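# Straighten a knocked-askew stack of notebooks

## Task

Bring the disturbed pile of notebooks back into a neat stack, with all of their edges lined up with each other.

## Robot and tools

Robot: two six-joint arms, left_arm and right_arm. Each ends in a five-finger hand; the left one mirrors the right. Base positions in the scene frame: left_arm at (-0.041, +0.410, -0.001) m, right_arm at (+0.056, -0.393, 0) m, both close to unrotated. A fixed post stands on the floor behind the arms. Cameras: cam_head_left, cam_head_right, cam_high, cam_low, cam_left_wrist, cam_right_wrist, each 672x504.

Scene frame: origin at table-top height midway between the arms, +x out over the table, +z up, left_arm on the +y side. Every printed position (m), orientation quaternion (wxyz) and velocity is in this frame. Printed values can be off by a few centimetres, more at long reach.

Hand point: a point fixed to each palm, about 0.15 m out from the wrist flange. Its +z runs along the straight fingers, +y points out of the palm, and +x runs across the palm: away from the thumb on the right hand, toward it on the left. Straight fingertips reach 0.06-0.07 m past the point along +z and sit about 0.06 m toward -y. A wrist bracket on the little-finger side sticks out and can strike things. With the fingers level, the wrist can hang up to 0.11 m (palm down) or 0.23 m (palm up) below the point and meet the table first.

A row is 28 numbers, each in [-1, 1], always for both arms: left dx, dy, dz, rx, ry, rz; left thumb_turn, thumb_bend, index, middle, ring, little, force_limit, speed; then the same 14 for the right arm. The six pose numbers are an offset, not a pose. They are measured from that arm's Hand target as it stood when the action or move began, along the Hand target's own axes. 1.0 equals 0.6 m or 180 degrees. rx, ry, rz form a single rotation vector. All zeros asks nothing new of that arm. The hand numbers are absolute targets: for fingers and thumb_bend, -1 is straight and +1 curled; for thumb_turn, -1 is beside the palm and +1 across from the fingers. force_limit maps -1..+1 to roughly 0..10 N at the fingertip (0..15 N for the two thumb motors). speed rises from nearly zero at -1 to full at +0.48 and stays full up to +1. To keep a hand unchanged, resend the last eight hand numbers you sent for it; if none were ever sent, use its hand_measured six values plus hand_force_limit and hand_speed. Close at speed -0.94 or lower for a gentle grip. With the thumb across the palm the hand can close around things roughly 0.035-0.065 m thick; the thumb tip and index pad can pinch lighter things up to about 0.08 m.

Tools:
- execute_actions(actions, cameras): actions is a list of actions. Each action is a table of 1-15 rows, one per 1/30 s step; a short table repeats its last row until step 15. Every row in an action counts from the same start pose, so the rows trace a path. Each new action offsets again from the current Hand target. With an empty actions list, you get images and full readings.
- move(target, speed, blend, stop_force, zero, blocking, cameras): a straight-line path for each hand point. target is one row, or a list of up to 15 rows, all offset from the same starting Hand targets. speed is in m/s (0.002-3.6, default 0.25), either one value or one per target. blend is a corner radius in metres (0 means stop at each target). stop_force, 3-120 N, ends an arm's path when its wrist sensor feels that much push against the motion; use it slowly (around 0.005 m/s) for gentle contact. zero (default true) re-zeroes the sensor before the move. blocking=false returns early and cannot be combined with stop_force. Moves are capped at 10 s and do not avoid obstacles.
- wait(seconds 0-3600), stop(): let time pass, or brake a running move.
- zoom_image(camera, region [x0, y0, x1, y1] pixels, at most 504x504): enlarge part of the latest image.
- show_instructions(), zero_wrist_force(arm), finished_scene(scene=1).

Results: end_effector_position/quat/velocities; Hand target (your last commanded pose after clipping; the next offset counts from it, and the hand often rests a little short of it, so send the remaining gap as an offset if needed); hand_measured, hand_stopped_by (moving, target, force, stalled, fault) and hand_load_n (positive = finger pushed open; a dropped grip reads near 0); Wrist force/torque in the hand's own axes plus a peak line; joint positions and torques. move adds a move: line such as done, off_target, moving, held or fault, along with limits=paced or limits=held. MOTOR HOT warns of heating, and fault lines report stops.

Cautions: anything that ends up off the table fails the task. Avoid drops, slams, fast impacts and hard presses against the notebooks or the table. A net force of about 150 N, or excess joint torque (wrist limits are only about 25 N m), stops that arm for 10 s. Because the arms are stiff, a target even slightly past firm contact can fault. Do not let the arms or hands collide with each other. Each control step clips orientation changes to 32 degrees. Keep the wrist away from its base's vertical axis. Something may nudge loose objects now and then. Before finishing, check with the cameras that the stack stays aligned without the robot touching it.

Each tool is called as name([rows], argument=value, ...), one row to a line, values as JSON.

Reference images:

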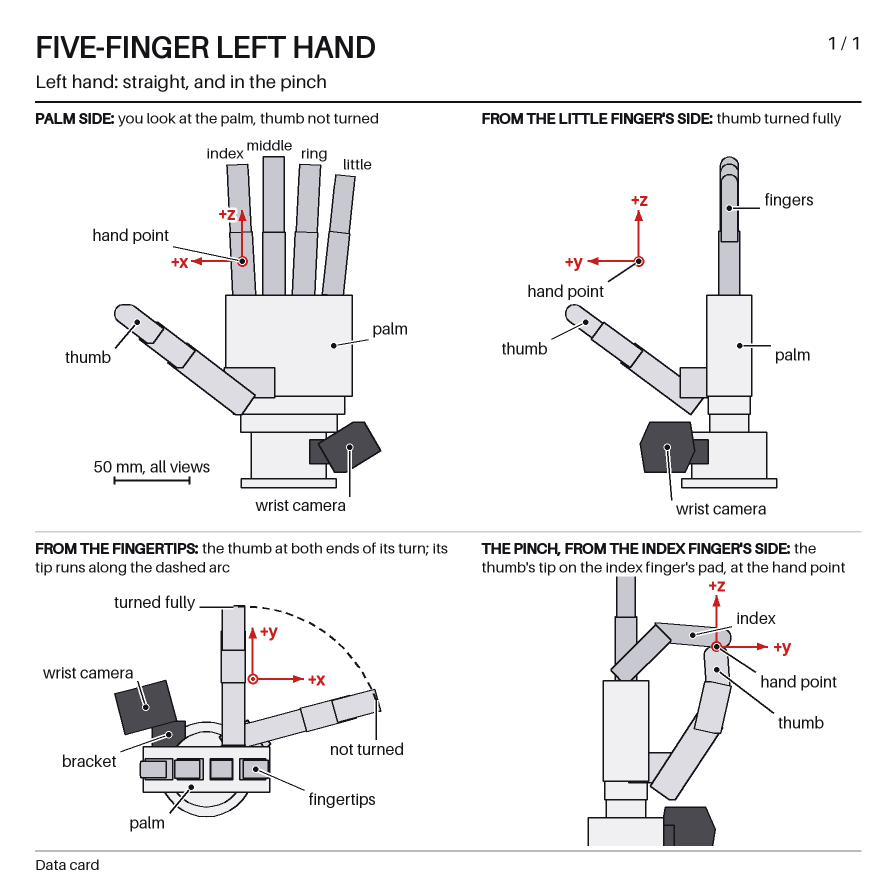

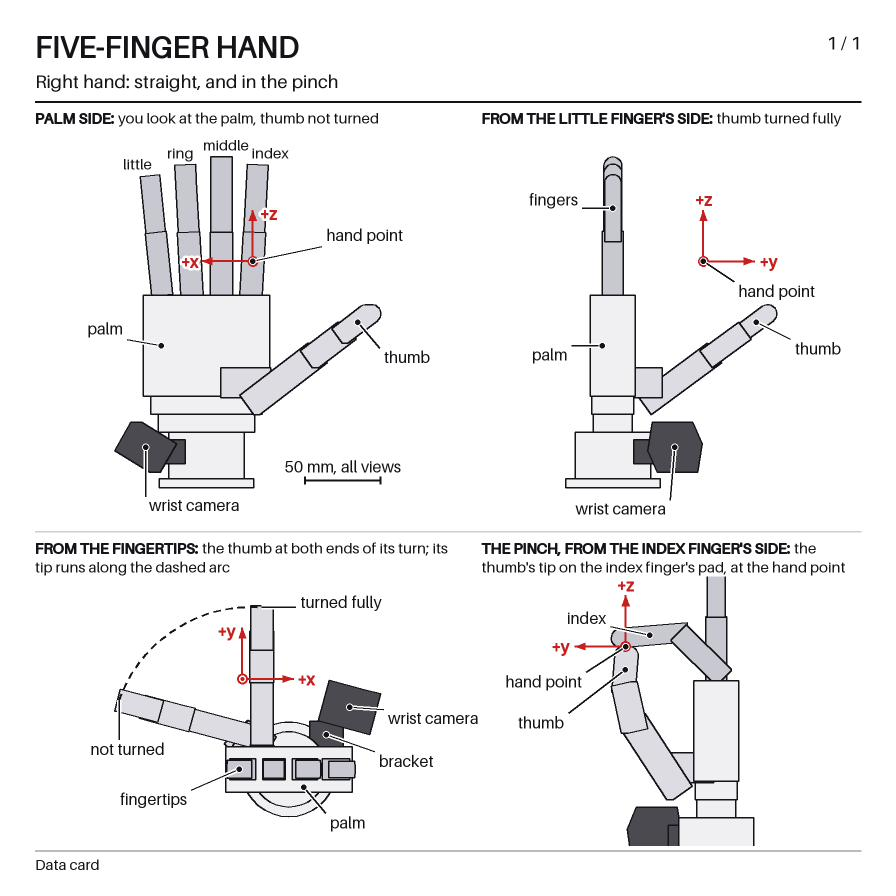

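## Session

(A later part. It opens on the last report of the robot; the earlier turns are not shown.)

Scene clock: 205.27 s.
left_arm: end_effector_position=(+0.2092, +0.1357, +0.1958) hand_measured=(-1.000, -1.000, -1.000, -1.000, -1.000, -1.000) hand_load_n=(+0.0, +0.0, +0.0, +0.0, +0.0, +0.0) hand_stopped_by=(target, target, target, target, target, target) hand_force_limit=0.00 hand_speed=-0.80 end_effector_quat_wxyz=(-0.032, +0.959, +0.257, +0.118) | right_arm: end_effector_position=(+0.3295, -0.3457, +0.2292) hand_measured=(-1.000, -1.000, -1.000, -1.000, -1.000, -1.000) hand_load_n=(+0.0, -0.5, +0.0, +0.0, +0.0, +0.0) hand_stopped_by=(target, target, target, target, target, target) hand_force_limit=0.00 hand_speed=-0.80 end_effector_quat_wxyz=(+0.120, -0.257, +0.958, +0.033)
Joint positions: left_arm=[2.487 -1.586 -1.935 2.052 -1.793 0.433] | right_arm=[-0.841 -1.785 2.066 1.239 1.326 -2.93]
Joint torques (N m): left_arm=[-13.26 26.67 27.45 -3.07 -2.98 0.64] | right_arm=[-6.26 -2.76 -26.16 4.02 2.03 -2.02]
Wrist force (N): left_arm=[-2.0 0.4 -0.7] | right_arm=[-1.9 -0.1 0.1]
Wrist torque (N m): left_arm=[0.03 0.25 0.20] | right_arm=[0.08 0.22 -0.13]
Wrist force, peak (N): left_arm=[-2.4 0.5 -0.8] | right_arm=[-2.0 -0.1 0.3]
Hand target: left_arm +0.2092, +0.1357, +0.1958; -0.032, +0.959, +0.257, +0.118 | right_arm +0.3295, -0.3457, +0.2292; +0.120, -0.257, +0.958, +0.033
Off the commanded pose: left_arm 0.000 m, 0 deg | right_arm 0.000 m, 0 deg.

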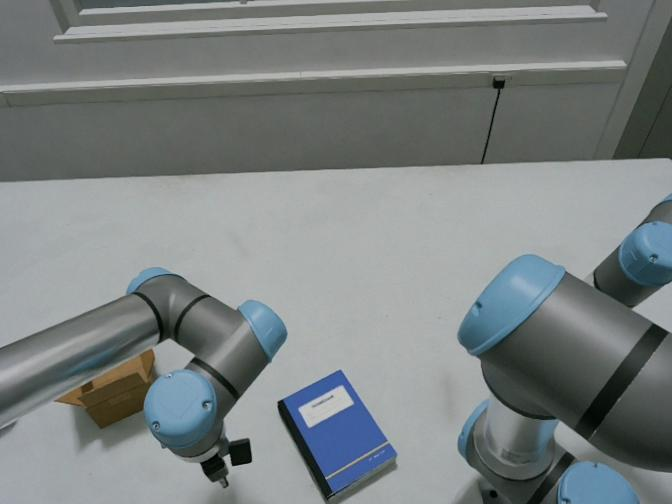

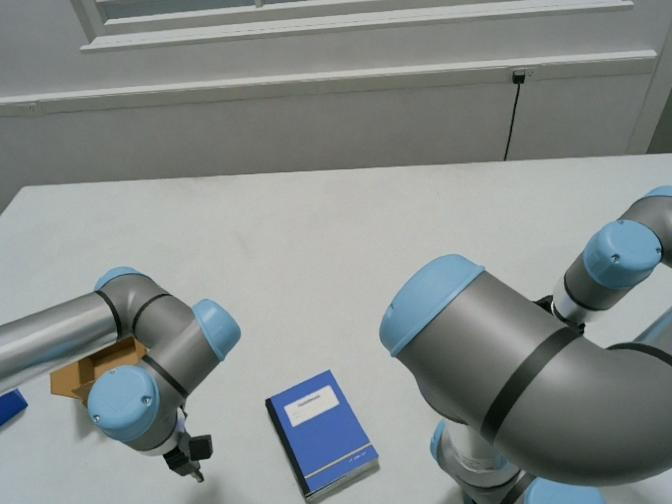

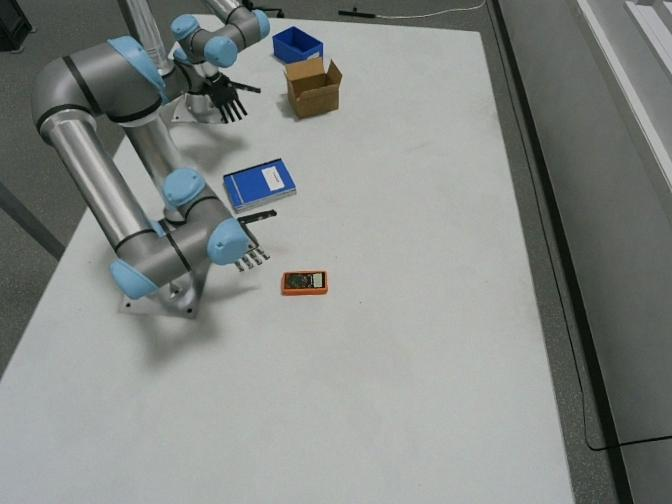

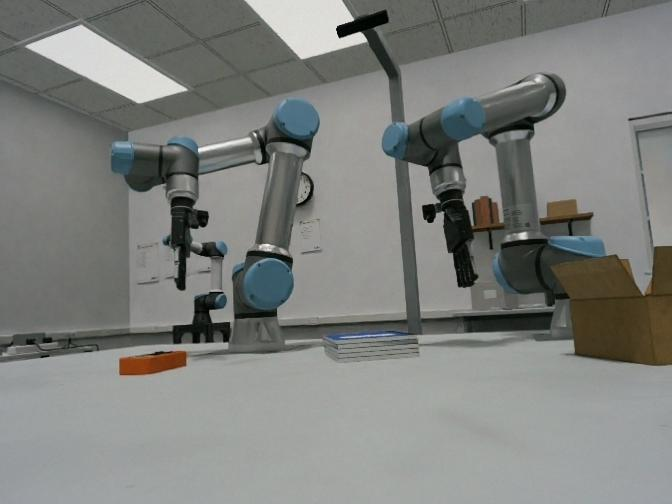

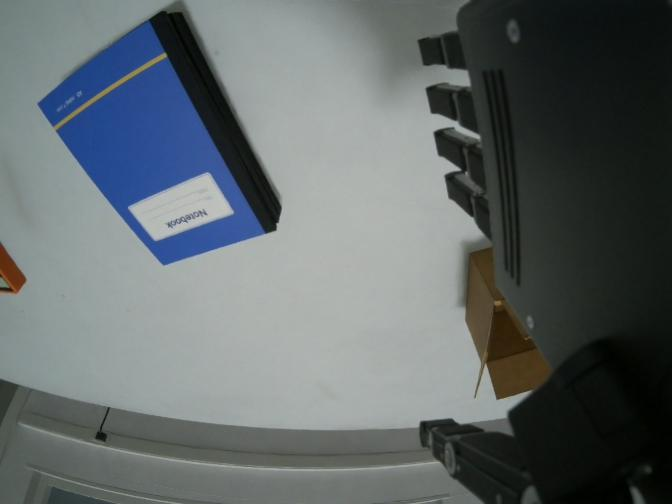

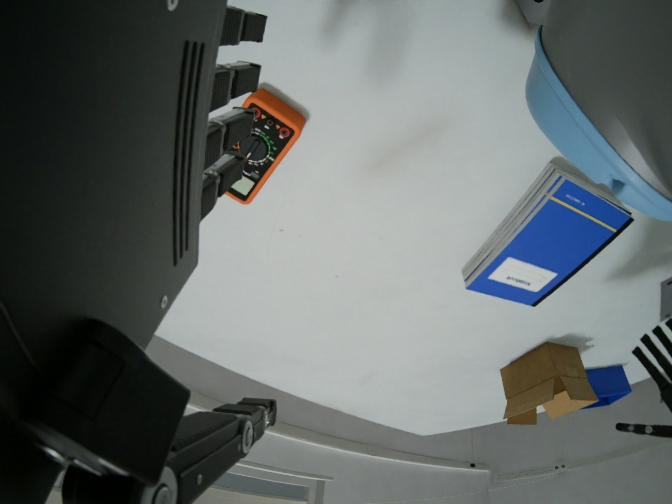

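zoom_image(camera="cam_left_wrist", region=[150, 0, 230, 70])

zoom_image(camera="cam_left_wrist", region=[220, 170, 300, 250])

zoom_image(camera="cam_right_wrist", region=[530, 150, 610, 220])

zoom_image(camera="cam_right_wrist", region=[455, 240, 535, 310])

zoom_image(camera="cam_head_right", region=[290, 450, 390, 504])

zoom_image(camera="cam_head_left", region=[270, 360, 410, 504])

zoom_image(camera="cam_high", region=[215, 150, 305, 220])

Scaled by 6.300 from the camera's image (finer frame: 960x720).

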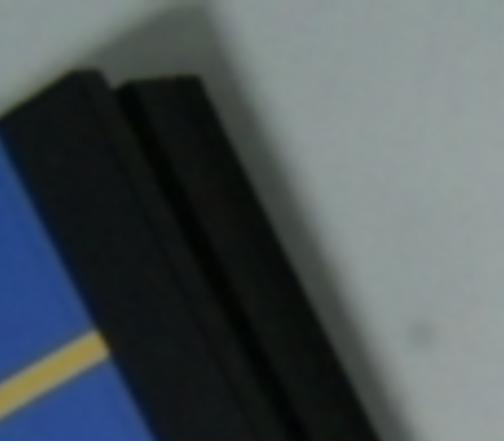

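Scaled by 6.300 from the camera's image (finer frame: 960x720).

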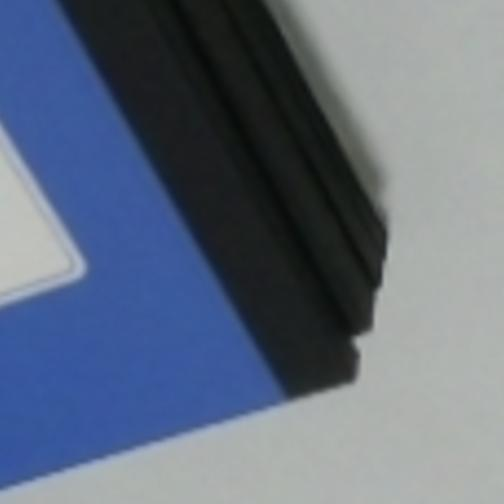

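Scaled by 6.300 from the camera's image (finer frame: 960x720).

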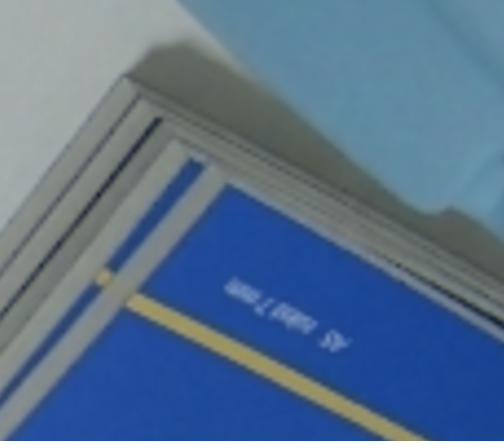

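Scaled by 6.300 from the camera's image (finer frame: 960x720).

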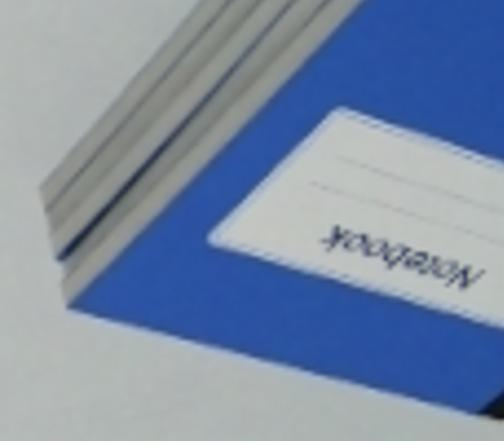

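Scaled by 5.040 from the camera's image (finer frame: 960x720).

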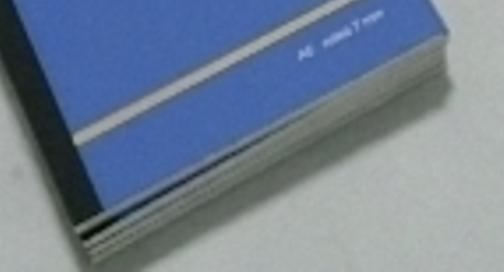

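Scaled by 3.500 from the camera's image (finer frame: 960x720).

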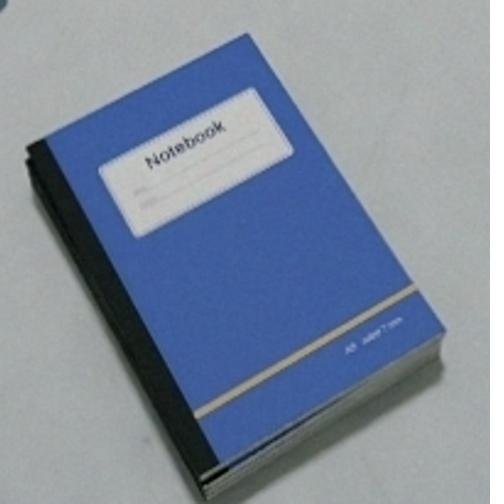

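Scaled by 5.600 from the camera's image (finer frame: 960x720).

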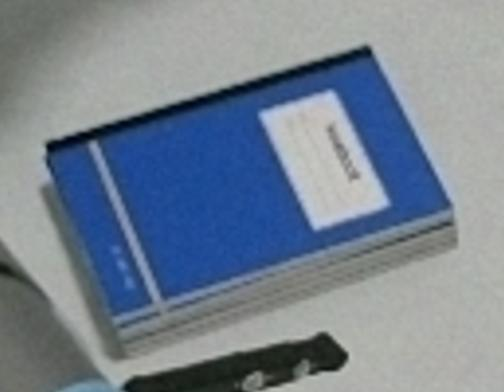

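move([
  [0,0,0,0,0,0,-1,-1,-1,-1,-1,-1,0,-0.8,-0.2206,0.4152,0.0550,0,0,0,-1,-1,-1,-1,-1,-1,0,-0.8],
  [0,0,0,0,0,0,-1,-1,-1,-1,-1,-1,0,-0.8,-0.1694,0.4152,0.2603,0,0,0,-1,-1,-1,-1,-1,-1,0,-0.8],
], speed=[0.2,0.12], blend=[0.02,0], cameras=["cam_right_wrist","cam_head_right","cam_low"])

Scene clock: 210.00 s.
left_arm: end_effector_position=(+0.2092, +0.1357, +0.1958) hand_measured=(-1.000, -1.000, -1.000, -1.000, -1.000, -1.000) hand_load_n=(+0.0, +0.0, +0.0, +0.0, +0.0, +0.0) hand_stopped_by=(target, target, target, target, target, target) hand_force_limit=0.00 hand_speed=-0.80 end_effector_quat_wxyz=(-0.032, +0.959, +0.257, +0.118) | right_arm: end_effector_position=(+0.3236, -0.0613, +0.1033) hand_measured=(-1.000, -1.000, -1.000, -1.000, -1.000, -1.000) hand_load_n=(+0.0, -0.5, -0.5, +0.0, +0.0, +0.0) hand_stopped_by=(target, target, target, target, target, target) hand_force_limit=0.00 hand_speed=-0.80 end_effector_quat_wxyz=(+0.120, -0.257, +0.958, +0.033)
Joint positions: left_arm=[2.487 -1.586 -1.935 2.052 -1.793 0.433] | right_arm=[0.391 -1.423 2.019 0.727 1.537 -1.7]
Joint torques (N m): left_arm=[-13.84 28.04 28.47 -3.34 -2.8 0.52] | right_arm=[6.18 -17.85 -15.07 -0.09 -0.07 1.66]
Wrist force (N): left_arm=[-2.1 0.4 -0.7] | right_arm=[-1.4 0.0 0.0]
Wrist torque (N m): left_arm=[0.02 0.26 0.20] | right_arm=[0.05 0.15 -0.03]
Wrist force, peak (N): left_arm=[-2.5 0.9 -0.7] | right_arm=[-2.4 1.2 -0.5]
Hand target: left_arm +0.2092, +0.1357, +0.1958; -0.032, +0.959, +0.257, +0.118 | right_arm +0.3237, -0.0613, +0.1032; +0.120, -0.257, +0.958, +0.033
Off the commanded pose: left_arm 0.000 m, 0 deg | right_arm 0.000 m, 0 deg.
move: done
Images, in order (width x height): cam_head_right 672x504, cam_low 672x504, cam_right_wrist 672x504.

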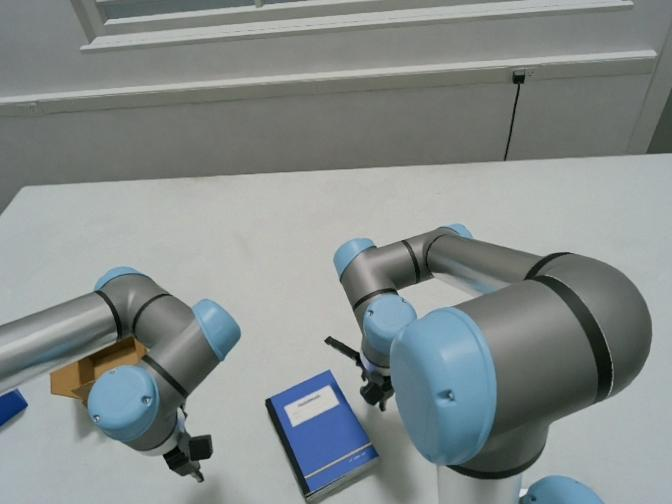

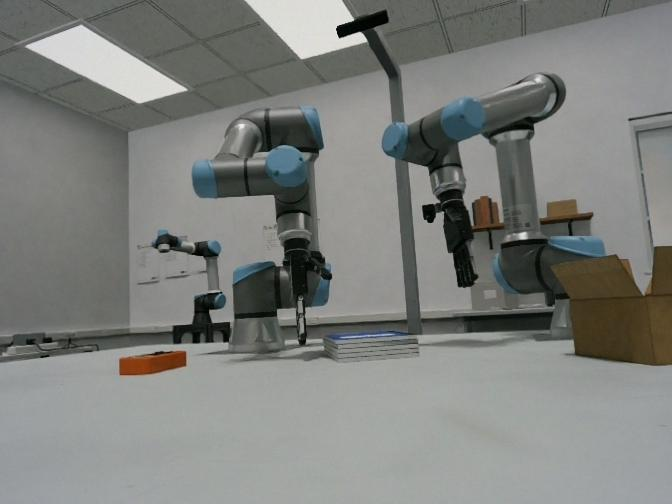

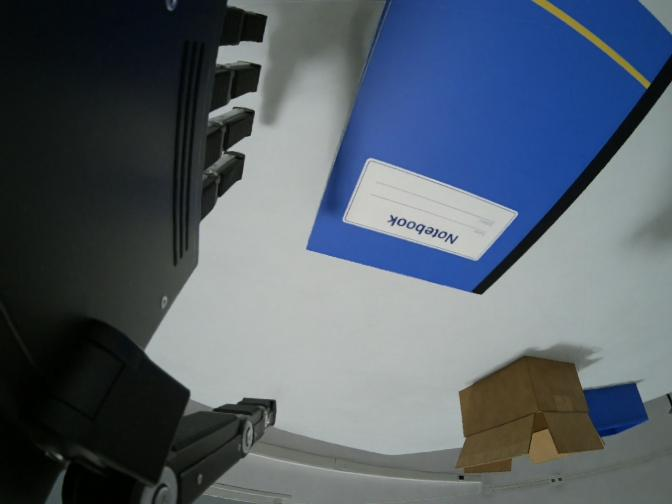

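move([
  [0,0,0,0,0,0,-1,-1,-1,-1,-1,-1,0,-0.8,0,0.0917,0,0,0,0,-1,-1,-1,-1,-1,-1,0,-0.8],
  [0,0,0,0,0,0,-1,-1,-1,-1,-1,-1,0,-0.8,0,0.0667,0,0,0,0,-1,-1,-1,-1,-1,-1,0,-0.8],
  [0,0,0,0,0,0,-1,-1,-1,-1,-1,-1,0,-0.8,-0.0035,0.0667,-0.0142,0,0,0,-1,-1,-1,-1,-1,-1,0,-0.8],
  [0,0,0,0,0,0,-1,-1,-1,-1,-1,-1,0,-0.8,-0.0035,0.1017,-0.0142,0,0,0,-1,-1,-1,-1,-1,-1,0,-0.8],
], speed=[0.02,0.04,0.03,0.02], cameras=["cam_right_wrist","cam_left_wrist","cam_low"])

zoom_image(camera="cam_left_wrist", region=[30, 0, 290, 270])

zoom_image(camera="cam_low", region=[310, 320, 430, 370])

Scene clock: 215.47 s.
left_arm: end_effector_position=(+0.2092, +0.1357, +0.1958) hand_measured=(-1.000, -1.000, -1.000, -1.000, -1.000, -1.000) hand_load_n=(-0.5, -0.5, +0.0, +0.0, +0.0, +0.0) hand_stopped_by=(target, target, target, target, target, target) hand_force_limit=0.00 hand_speed=-0.80 end_effector_quat_wxyz=(-0.032, +0.959, +0.257, +0.118) | right_arm: end_effector_position=(+0.2931, -0.0084, +0.1120) hand_measured=(-1.000, -1.000, -1.000, -1.000, -1.000, -1.000) hand_load_n=(+0.0, +0.0, +0.0, +0.0, +0.0, +0.0) hand_stopped_by=(target, target, target, target, target, target) hand_force_limit=0.00 hand_speed=-0.80 end_effector_quat_wxyz=(+0.120, -0.257, +0.958, +0.033) end_effector_velocity=(+0.001, -0.001, +0.000) end_effector_angular_velocity=(-0.001, +0.000, +0.002)
Joint positions: left_arm=[2.487 -1.586 -1.935 2.052 -1.793 0.433] | right_arm=[0.593 -1.382 1.942 0.761 1.587 -1.504]
Joint velocities: left_arm=[within noise] | right_arm=[-0.004 0 0.001 0 -0.001 -0.007]
Joint torques (N m): left_arm=[-13.01 26.09 27.08 -3.35 -2.82 0.32] | right_arm=[-5.7 -29.66 -10.59 3.01 0.49 -1.45]
Wrist force (N): left_arm=[-2.1 0.6 -0.7] | right_arm=[-1.4 -0.2 0.4]
Wrist torque (N m): left_arm=[0.04 0.27 0.20] | right_arm=[-0.01 0.09 -0.13]
Wrist force, peak (N): left_arm=[-2.5 0.6 -0.6] | right_arm=[-1.5 -1.6 1.3]
Hand target: left_arm +0.2092, +0.1357, +0.1958; -0.032, +0.959, +0.257, +0.118 | right_arm +0.2931, -0.0085, +0.1120; +0.120, -0.257, +0.958, +0.033
Off the commanded pose: left_arm 0.000 m, 0 deg | right_arm 0.000 m, 0 deg.
move: done
Images, in order (width x height): cam_low 672x504, cam_left_wrist 672x504, cam_right_wrist 672x504.

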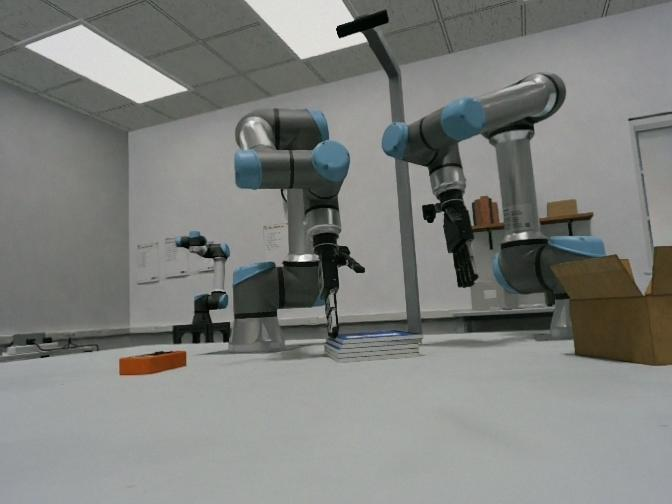

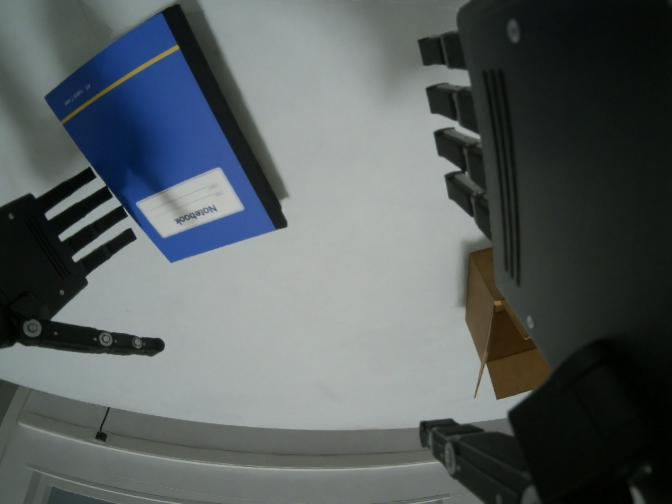

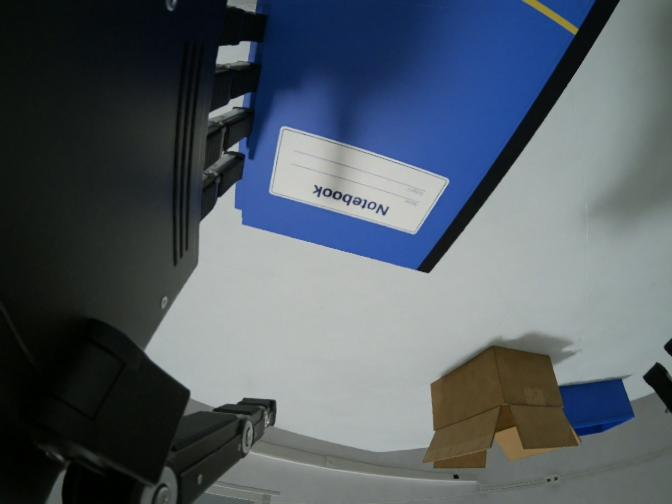

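Scaled by 1.867 from the camera's image (finer frame: 960x720).

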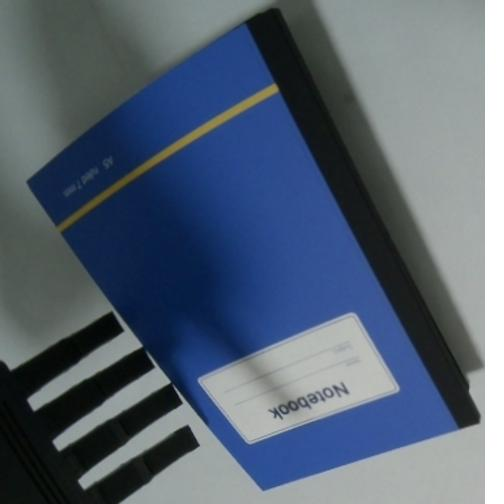

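Scaled by 4.200 from the camera's image (finer frame: 960x720).

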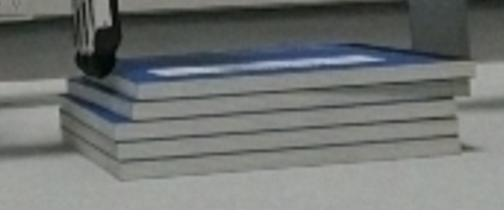

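move([
  [0,0,0,0,0,0,-1,-1,-1,-1,-1,-1,0,-0.8,0,-0.03,0,0,0,0,-1,-1,-1,-1,-1,-1,0,-0.8],
  [-0.0485,0.1,0.1945,0,0,0,-1,-1,-1,-1,-1,-1,0,-0.8,-0.0403,-0.145,-0.1617,0,0,0,-1,-1,-1,-1,-1,-1,0,-0.8],
  [-0.0485,0.1632,0.1945,0,0,0,-1,-1,-1,-1,-1,-1,0,-0.8,-0.0403,-0.145,-0.1617,0,0,0,-1,-1,-1,-1,-1,-1,0,-0.8],
  [-0.0485,0.2382,0.1945,0,0,0,-1,-1,-1,-1,-1,-1,0,-0.8,-0.0403,-0.145,-0.1617,0,0,0,-1,-1,-1,-1,-1,-1,0,-0.8],
], speed=[0.04,0.12,0.08,0.016], blend=[0.005,0.01,0,0])

Scene clock: 221.07 s.
left_arm: end_effector_position=(+0.2806, +0.0118, +0.0755) hand_measured=(-1.000, -1.000, -1.000, -1.000, -1.000, -1.000) hand_load_n=(+0.0, +0.0, +0.0, +0.0, +0.0, +0.0) hand_stopped_by=(target, target, target, target, target, target) hand_force_limit=0.00 hand_speed=-0.80 end_effector_quat_wxyz=(-0.032, +0.959, +0.257, +0.118) | right_arm: end_effector_position=(+0.3362, -0.0842, +0.2119) hand_measured=(-1.000, -1.000, -1.000, -1.000, -1.000, -1.000) hand_load_n=(+0.0, +0.0, +0.0, +0.0, +0.0, +0.0) hand_stopped_by=(target, target, target, target, target, target) hand_force_limit=0.00 hand_speed=-0.80 end_effector_quat_wxyz=(+0.120, -0.257, +0.958, +0.033)
Joint positions: left_arm=[2.345 -2.059 -1.676 2.233 -1.805 0.289] | right_arm=[0.301 -1.559 1.862 1.025 1.515 -1.787]
Joint torques (N m): left_arm=[-3.81 44.99 4.24 -0.7 -2.64 -0.25] | right_arm=[-0.06 -10.28 -13.71 3.77 2.18 -0.9]
Wrist force (N): left_arm=[-1.6 0.0 -0.8] | right_arm=[-1.2 0.2 0.1]
Wrist torque (N m): left_arm=[0.10 0.23 0.27] | right_arm=[0.10 0.14 -0.05]
Wrist force, peak (N): left_arm=[-1.4 -2.6 -1.8] | right_arm=[-1.6 0.1 1.3]
Hand target: left_arm +0.2806, +0.0119, +0.0755; -0.032, +0.959, +0.257, +0.118 | right_arm +0.3362, -0.0842, +0.2119; +0.120, -0.257, +0.958, +0.033
Off the commanded pose: left_arm 0.000 m, 0 deg | right_arm 0.000 m, 0 deg.
move: done

move([
  [0,-0.05,0,0,0,0,-1,-1,-1,-1,-1,-1,0,-0.8,0,0,0,0,0,0,-1,-1,-1,-1,-1,-1,0,-0.8],
  [0.0485,-0.2382,-0.1945,0,0,0,-1,-1,-1,-1,-1,-1,0,-0.8,-0.03,-0.12,-0.02,0,0,0,-1,-1,-1,-1,-1,-1,0,-0.8],
], speed=[0.03,0.2], blend=[0.005,0], cameras=["all"])

zoom_image(camera="cam_left_wrist", region=[150, 0, 230, 70])

zoom_image(camera="cam_left_wrist", region=[220, 170, 300, 250])

zoom_image(camera="cam_low", region=[310, 320, 430, 370])

zoom_image(camera="cam_high", region=[215, 150, 305, 220])

zoom_image(camera="cam_head_right", region=[290, 440, 390, 504])

Scene clock: 223.53 s.
left_arm: end_effector_position=(+0.2092, +0.1357, +0.1957) hand_measured=(-1.000, -1.000, -1.000, -1.000, -1.000, -1.000) hand_load_n=(+0.0, +0.0, +0.0, +0.0, +0.0, +0.0) hand_stopped_by=(target, target, target, target, target, target) hand_force_limit=0.00 hand_speed=-0.80 end_effector_quat_wxyz=(-0.032, +0.959, +0.257, +0.117) | right_arm: end_effector_position=(+0.3847, -0.1393, +0.2279) hand_measured=(-1.000, -1.000, -1.000, -1.000, -1.000, -1.000) hand_load_n=(+0.0, +0.0, +0.0, -0.5, +0.0, +0.0) hand_stopped_by=(target, target, target, target, target, target) hand_force_limit=0.00 hand_speed=-0.80 end_effector_quat_wxyz=(+0.120, -0.257, +0.959, +0.033)
Joint positions: left_arm=[2.487 -1.586 -1.935 2.052 -1.793 0.433] | right_arm=[0.08 -1.55 1.814 1.081 1.463 -2.003]
Joint torques (N m): left_arm=[-8.45 27.58 27.29 -3.08 -0.93 0.08] | right_arm=[-2.7 -26.9 -14.72 0.22 2.46 -0.26]
Wrist force (N): left_arm=[-1.9 0.6 -0.7] | right_arm=[-1.1 0.4 0.6]
Wrist torque (N m): left_arm=[0.05 0.23 0.21] | right_arm=[0.08 0.07 -0.18]
Wrist force, peak (N): left_arm=[-2.5 1.3 0.4] | right_arm=[-1.1 1.0 0.2]
Hand target: left_arm +0.2092, +0.1357, +0.1958; -0.032, +0.959, +0.257, +0.118 | right_arm +0.3847, -0.1393, +0.2279; +0.120, -0.257, +0.958, +0.033
Off the commanded pose: left_arm 0.000 m, 0 deg | right_arm 0.000 m, 0 deg.
move: done

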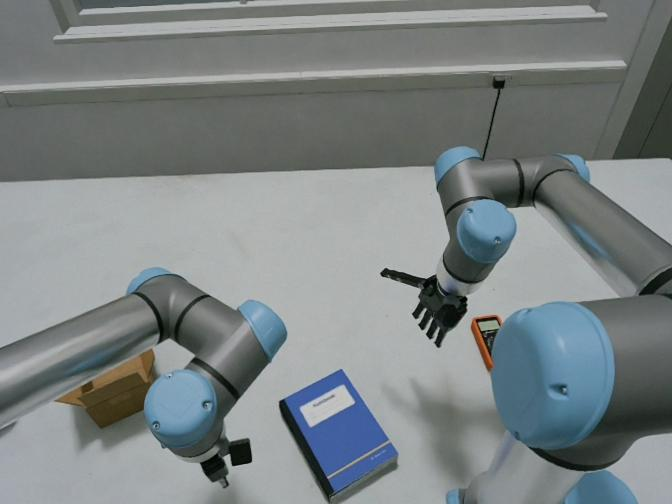

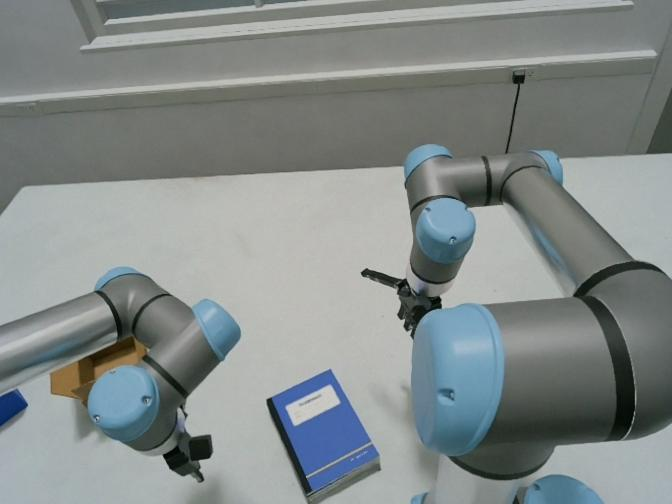

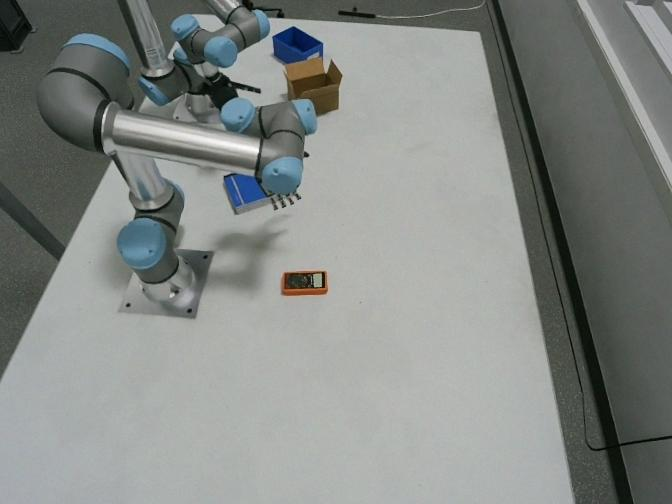

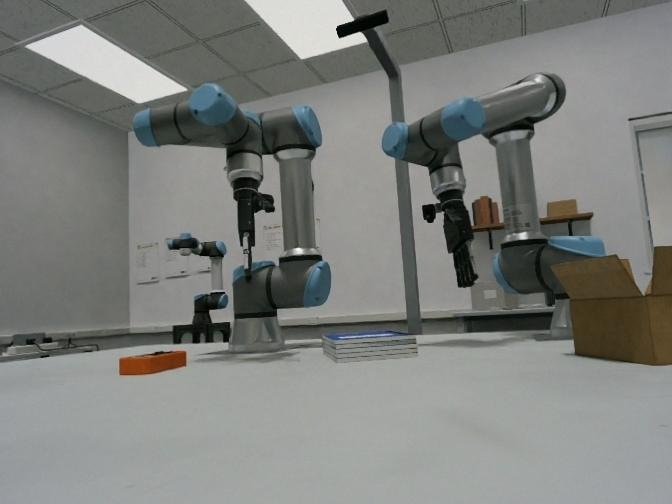

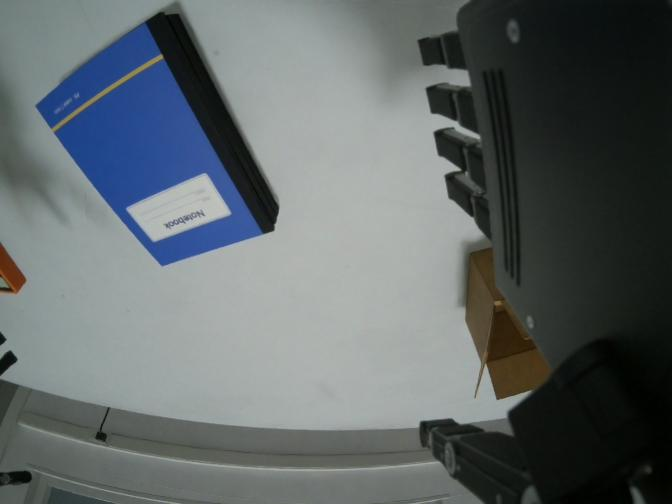

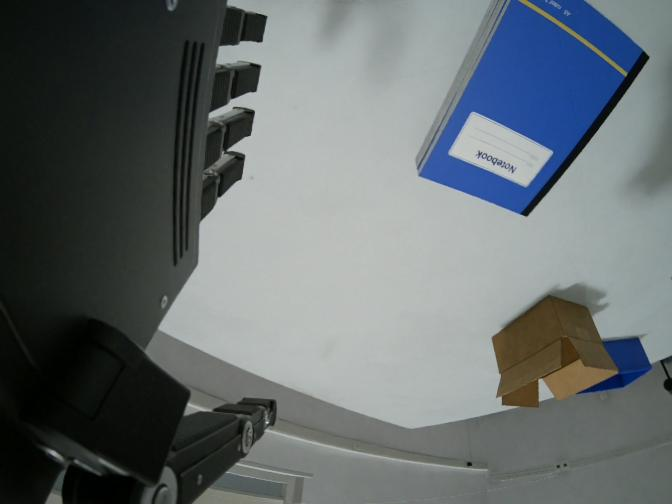

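Scaled by 6.300 from the camera's image (finer frame: 960x720).

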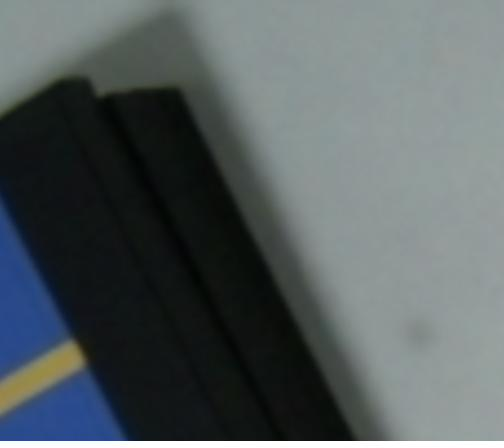

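Scaled by 6.300 from the camera's image (finer frame: 960x720).

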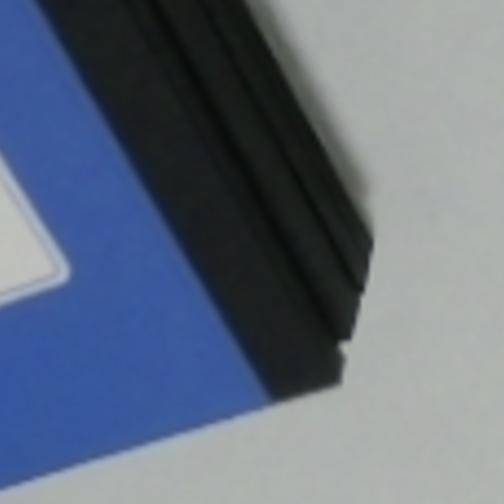

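Scaled by 4.200 from the camera's image (finer frame: 960x720).

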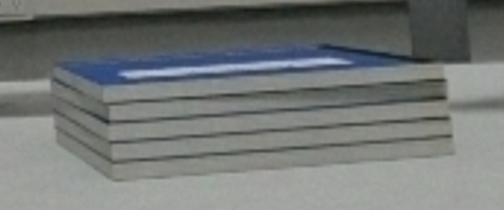

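Scaled by 5.600 from the camera's image (finer frame: 960x720).

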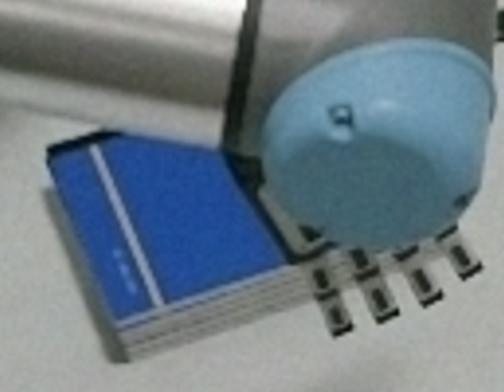

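Scaled by 5.040 from the camera's image (finer frame: 960x720).

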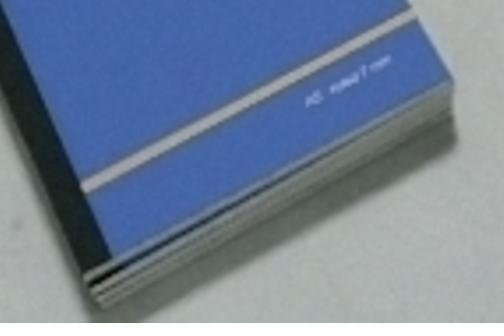

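zoom_image(camera="cam_right_wrist", region=[400, 100, 500, 200])

zoom_image(camera="cam_head_left", region=[310, 440, 410, 504])

zoom_image(camera="cam_head_left", region=[270, 360, 370, 450])

Scaled by 5.040 from the camera's image (finer frame: 960x720).

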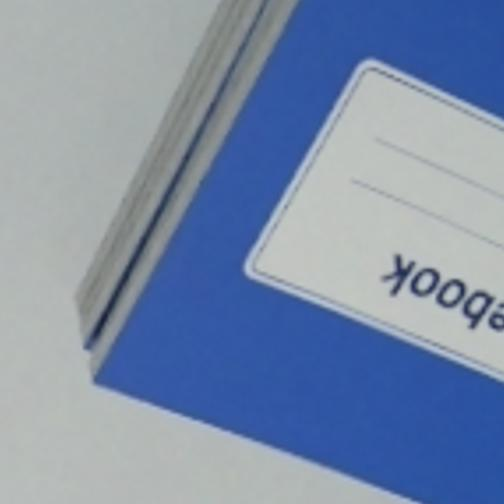

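Scaled by 5.040 from the camera's image (finer frame: 960x720).

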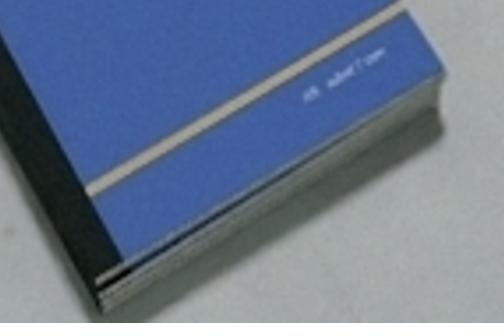

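Scaled by 5.040 from the camera's image (finer frame: 960x720).

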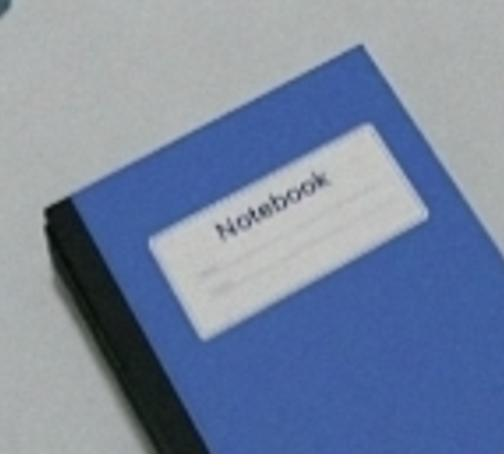

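move([
  [0,0,0,0,0,0,-1,-1,-1,-1,-1,-1,0,-0.8,0.2437,-0.2518,-0.0632,0,0,0,-1,-1,-1,-1,-1,-1,0,-0.8],
  [0.1470,0.3215,0.0367,-0.121,0,0.485,-1,-1,-1,-1,-1,-1,0,-0.8,0.2437,-0.2518,-0.0632,0,0,0,-1,-1,-1,-1,-1,-1,0,-0.8],
], speed=[0.25,0.3], cameras=["all"])

zoom_image(camera="cam_right_wrist", region=[530, 150, 610, 220])

zoom_image(camera="cam_right_wrist", region=[450, 140, 650, 310])

Scene clock: 228.77 s.
left_arm: end_effector_position=(+0.3843, +0.0141, +0.1957) hand_measured=(-1.000, -1.000, -1.000, -1.000, -1.000, -1.000) hand_load_n=(+0.0, +0.0, +0.0, +0.0, +0.0, +0.0) hand_stopped_by=(target, target, target, target, target, target) hand_force_limit=0.00 hand_speed=-0.80 end_effector_quat_wxyz=(+0.061, +0.860, -0.496, +0.105) end_effector_velocity=(+0.000, +0.000, +0.000) end_effector_angular_velocity=(+0.001, -0.002, -0.005) | right_arm: end_effector_position=(+0.3294, -0.3457, +0.2284) hand_measured=(-1.000, -1.000, -1.000, -1.000, -1.000, -1.000) hand_load_n=(+0.0, -0.5, +0.0, +0.0, +0.0, +0.0) hand_stopped_by=(target, target, target, target, target, target) hand_force_limit=0.00 hand_speed=-0.80 end_effector_quat_wxyz=(+0.120, -0.257, +0.958, +0.033)
Joint positions: left_arm=[2.786 -2.103 -1.241 1.958 -1.41 2.276] | right_arm=[-0.841 -1.785 2.068 1.237 1.326 -2.931]
Joint velocities: left_arm=[-0.001 -0.001 0.001 0.001 -0.001 0.005] | right_arm=[within noise]
Joint torques (N m): left_arm=[-12.73 34.18 28.03 -2.33 -2.32 1.1] | right_arm=[-6.33 -1.16 -25.45 4.19 1.8 -2.05]
Wrist force (N): left_arm=[-2.0 0.5 -0.9] | right_arm=[-1.8 -0.1 0.2]
Wrist torque (N m): left_arm=[0.06 0.22 0.17] | right_arm=[0.07 0.21 -0.11]
Wrist force, peak (N): left_arm=[-2.9 -0.1 -0.8] | right_arm=[-2.7 1.9 0.7]
Hand target: left_arm +0.3843, +0.0141, +0.1957; +0.061, +0.860, -0.496, +0.105 | right_arm +0.3294, -0.3457, +0.2284; +0.120, -0.257, +0.958, +0.033
Off the commanded pose: left_arm 0.000 m, 0 deg | right_arm 0.000 m, 0 deg.
move: done

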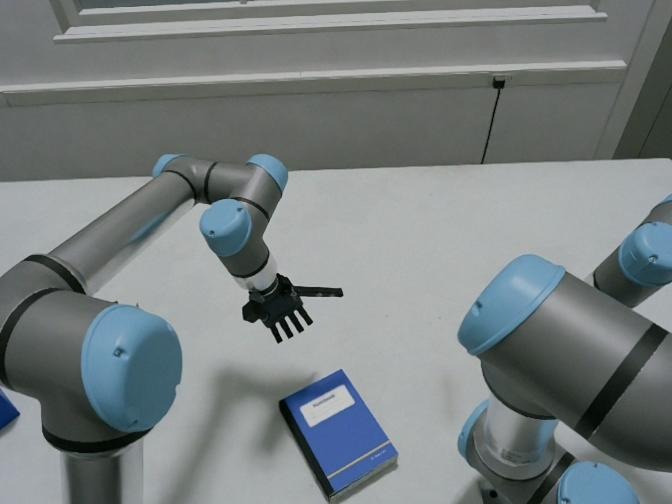

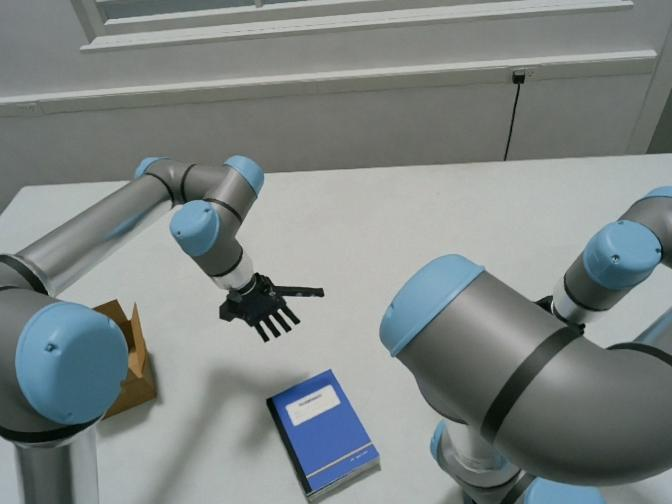

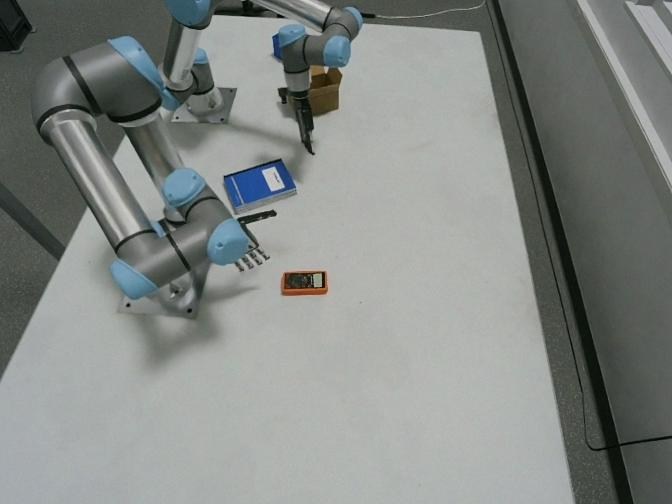

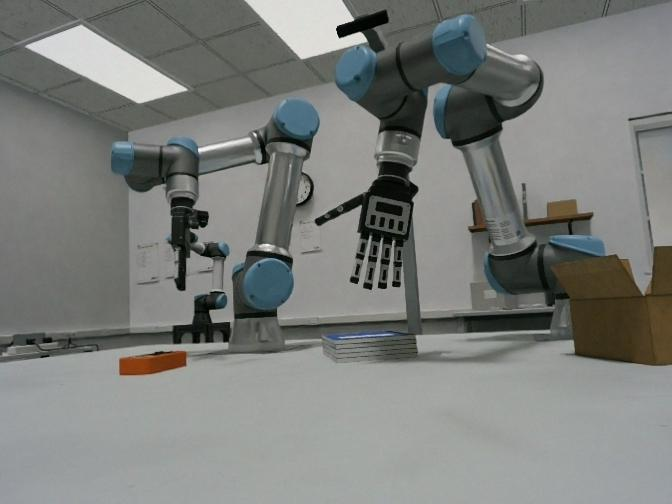

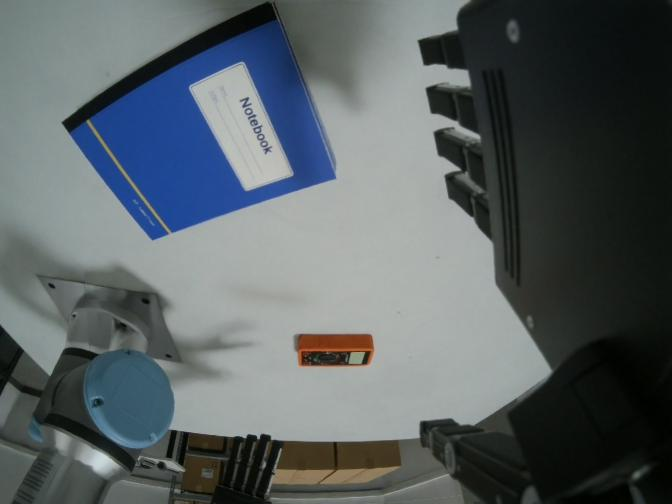

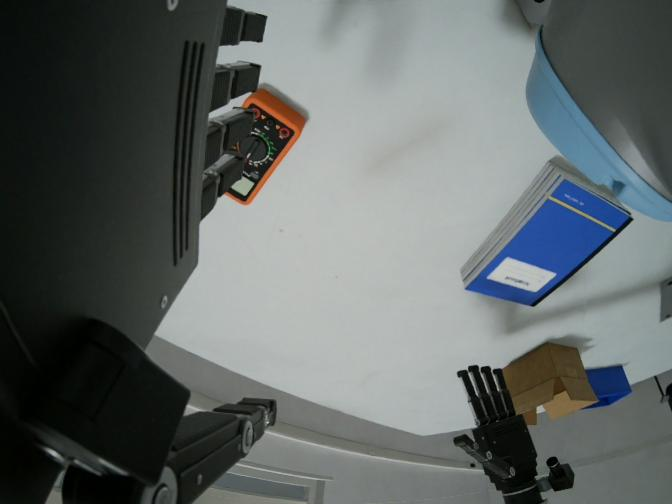

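Scaled by 6.300 from the camera's image (finer frame: 960x720).

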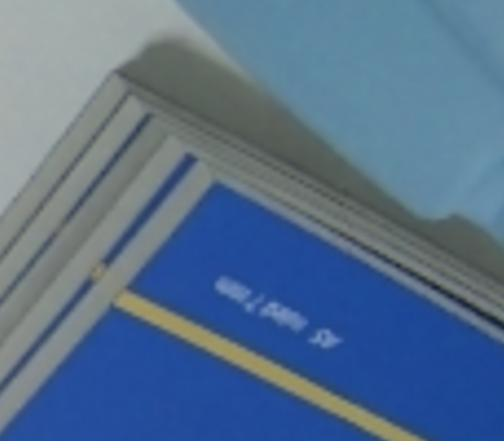

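Scaled by 2.520 from the camera's image (finer frame: 960x720).

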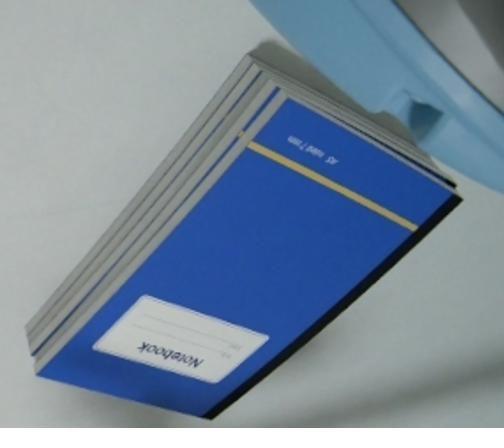

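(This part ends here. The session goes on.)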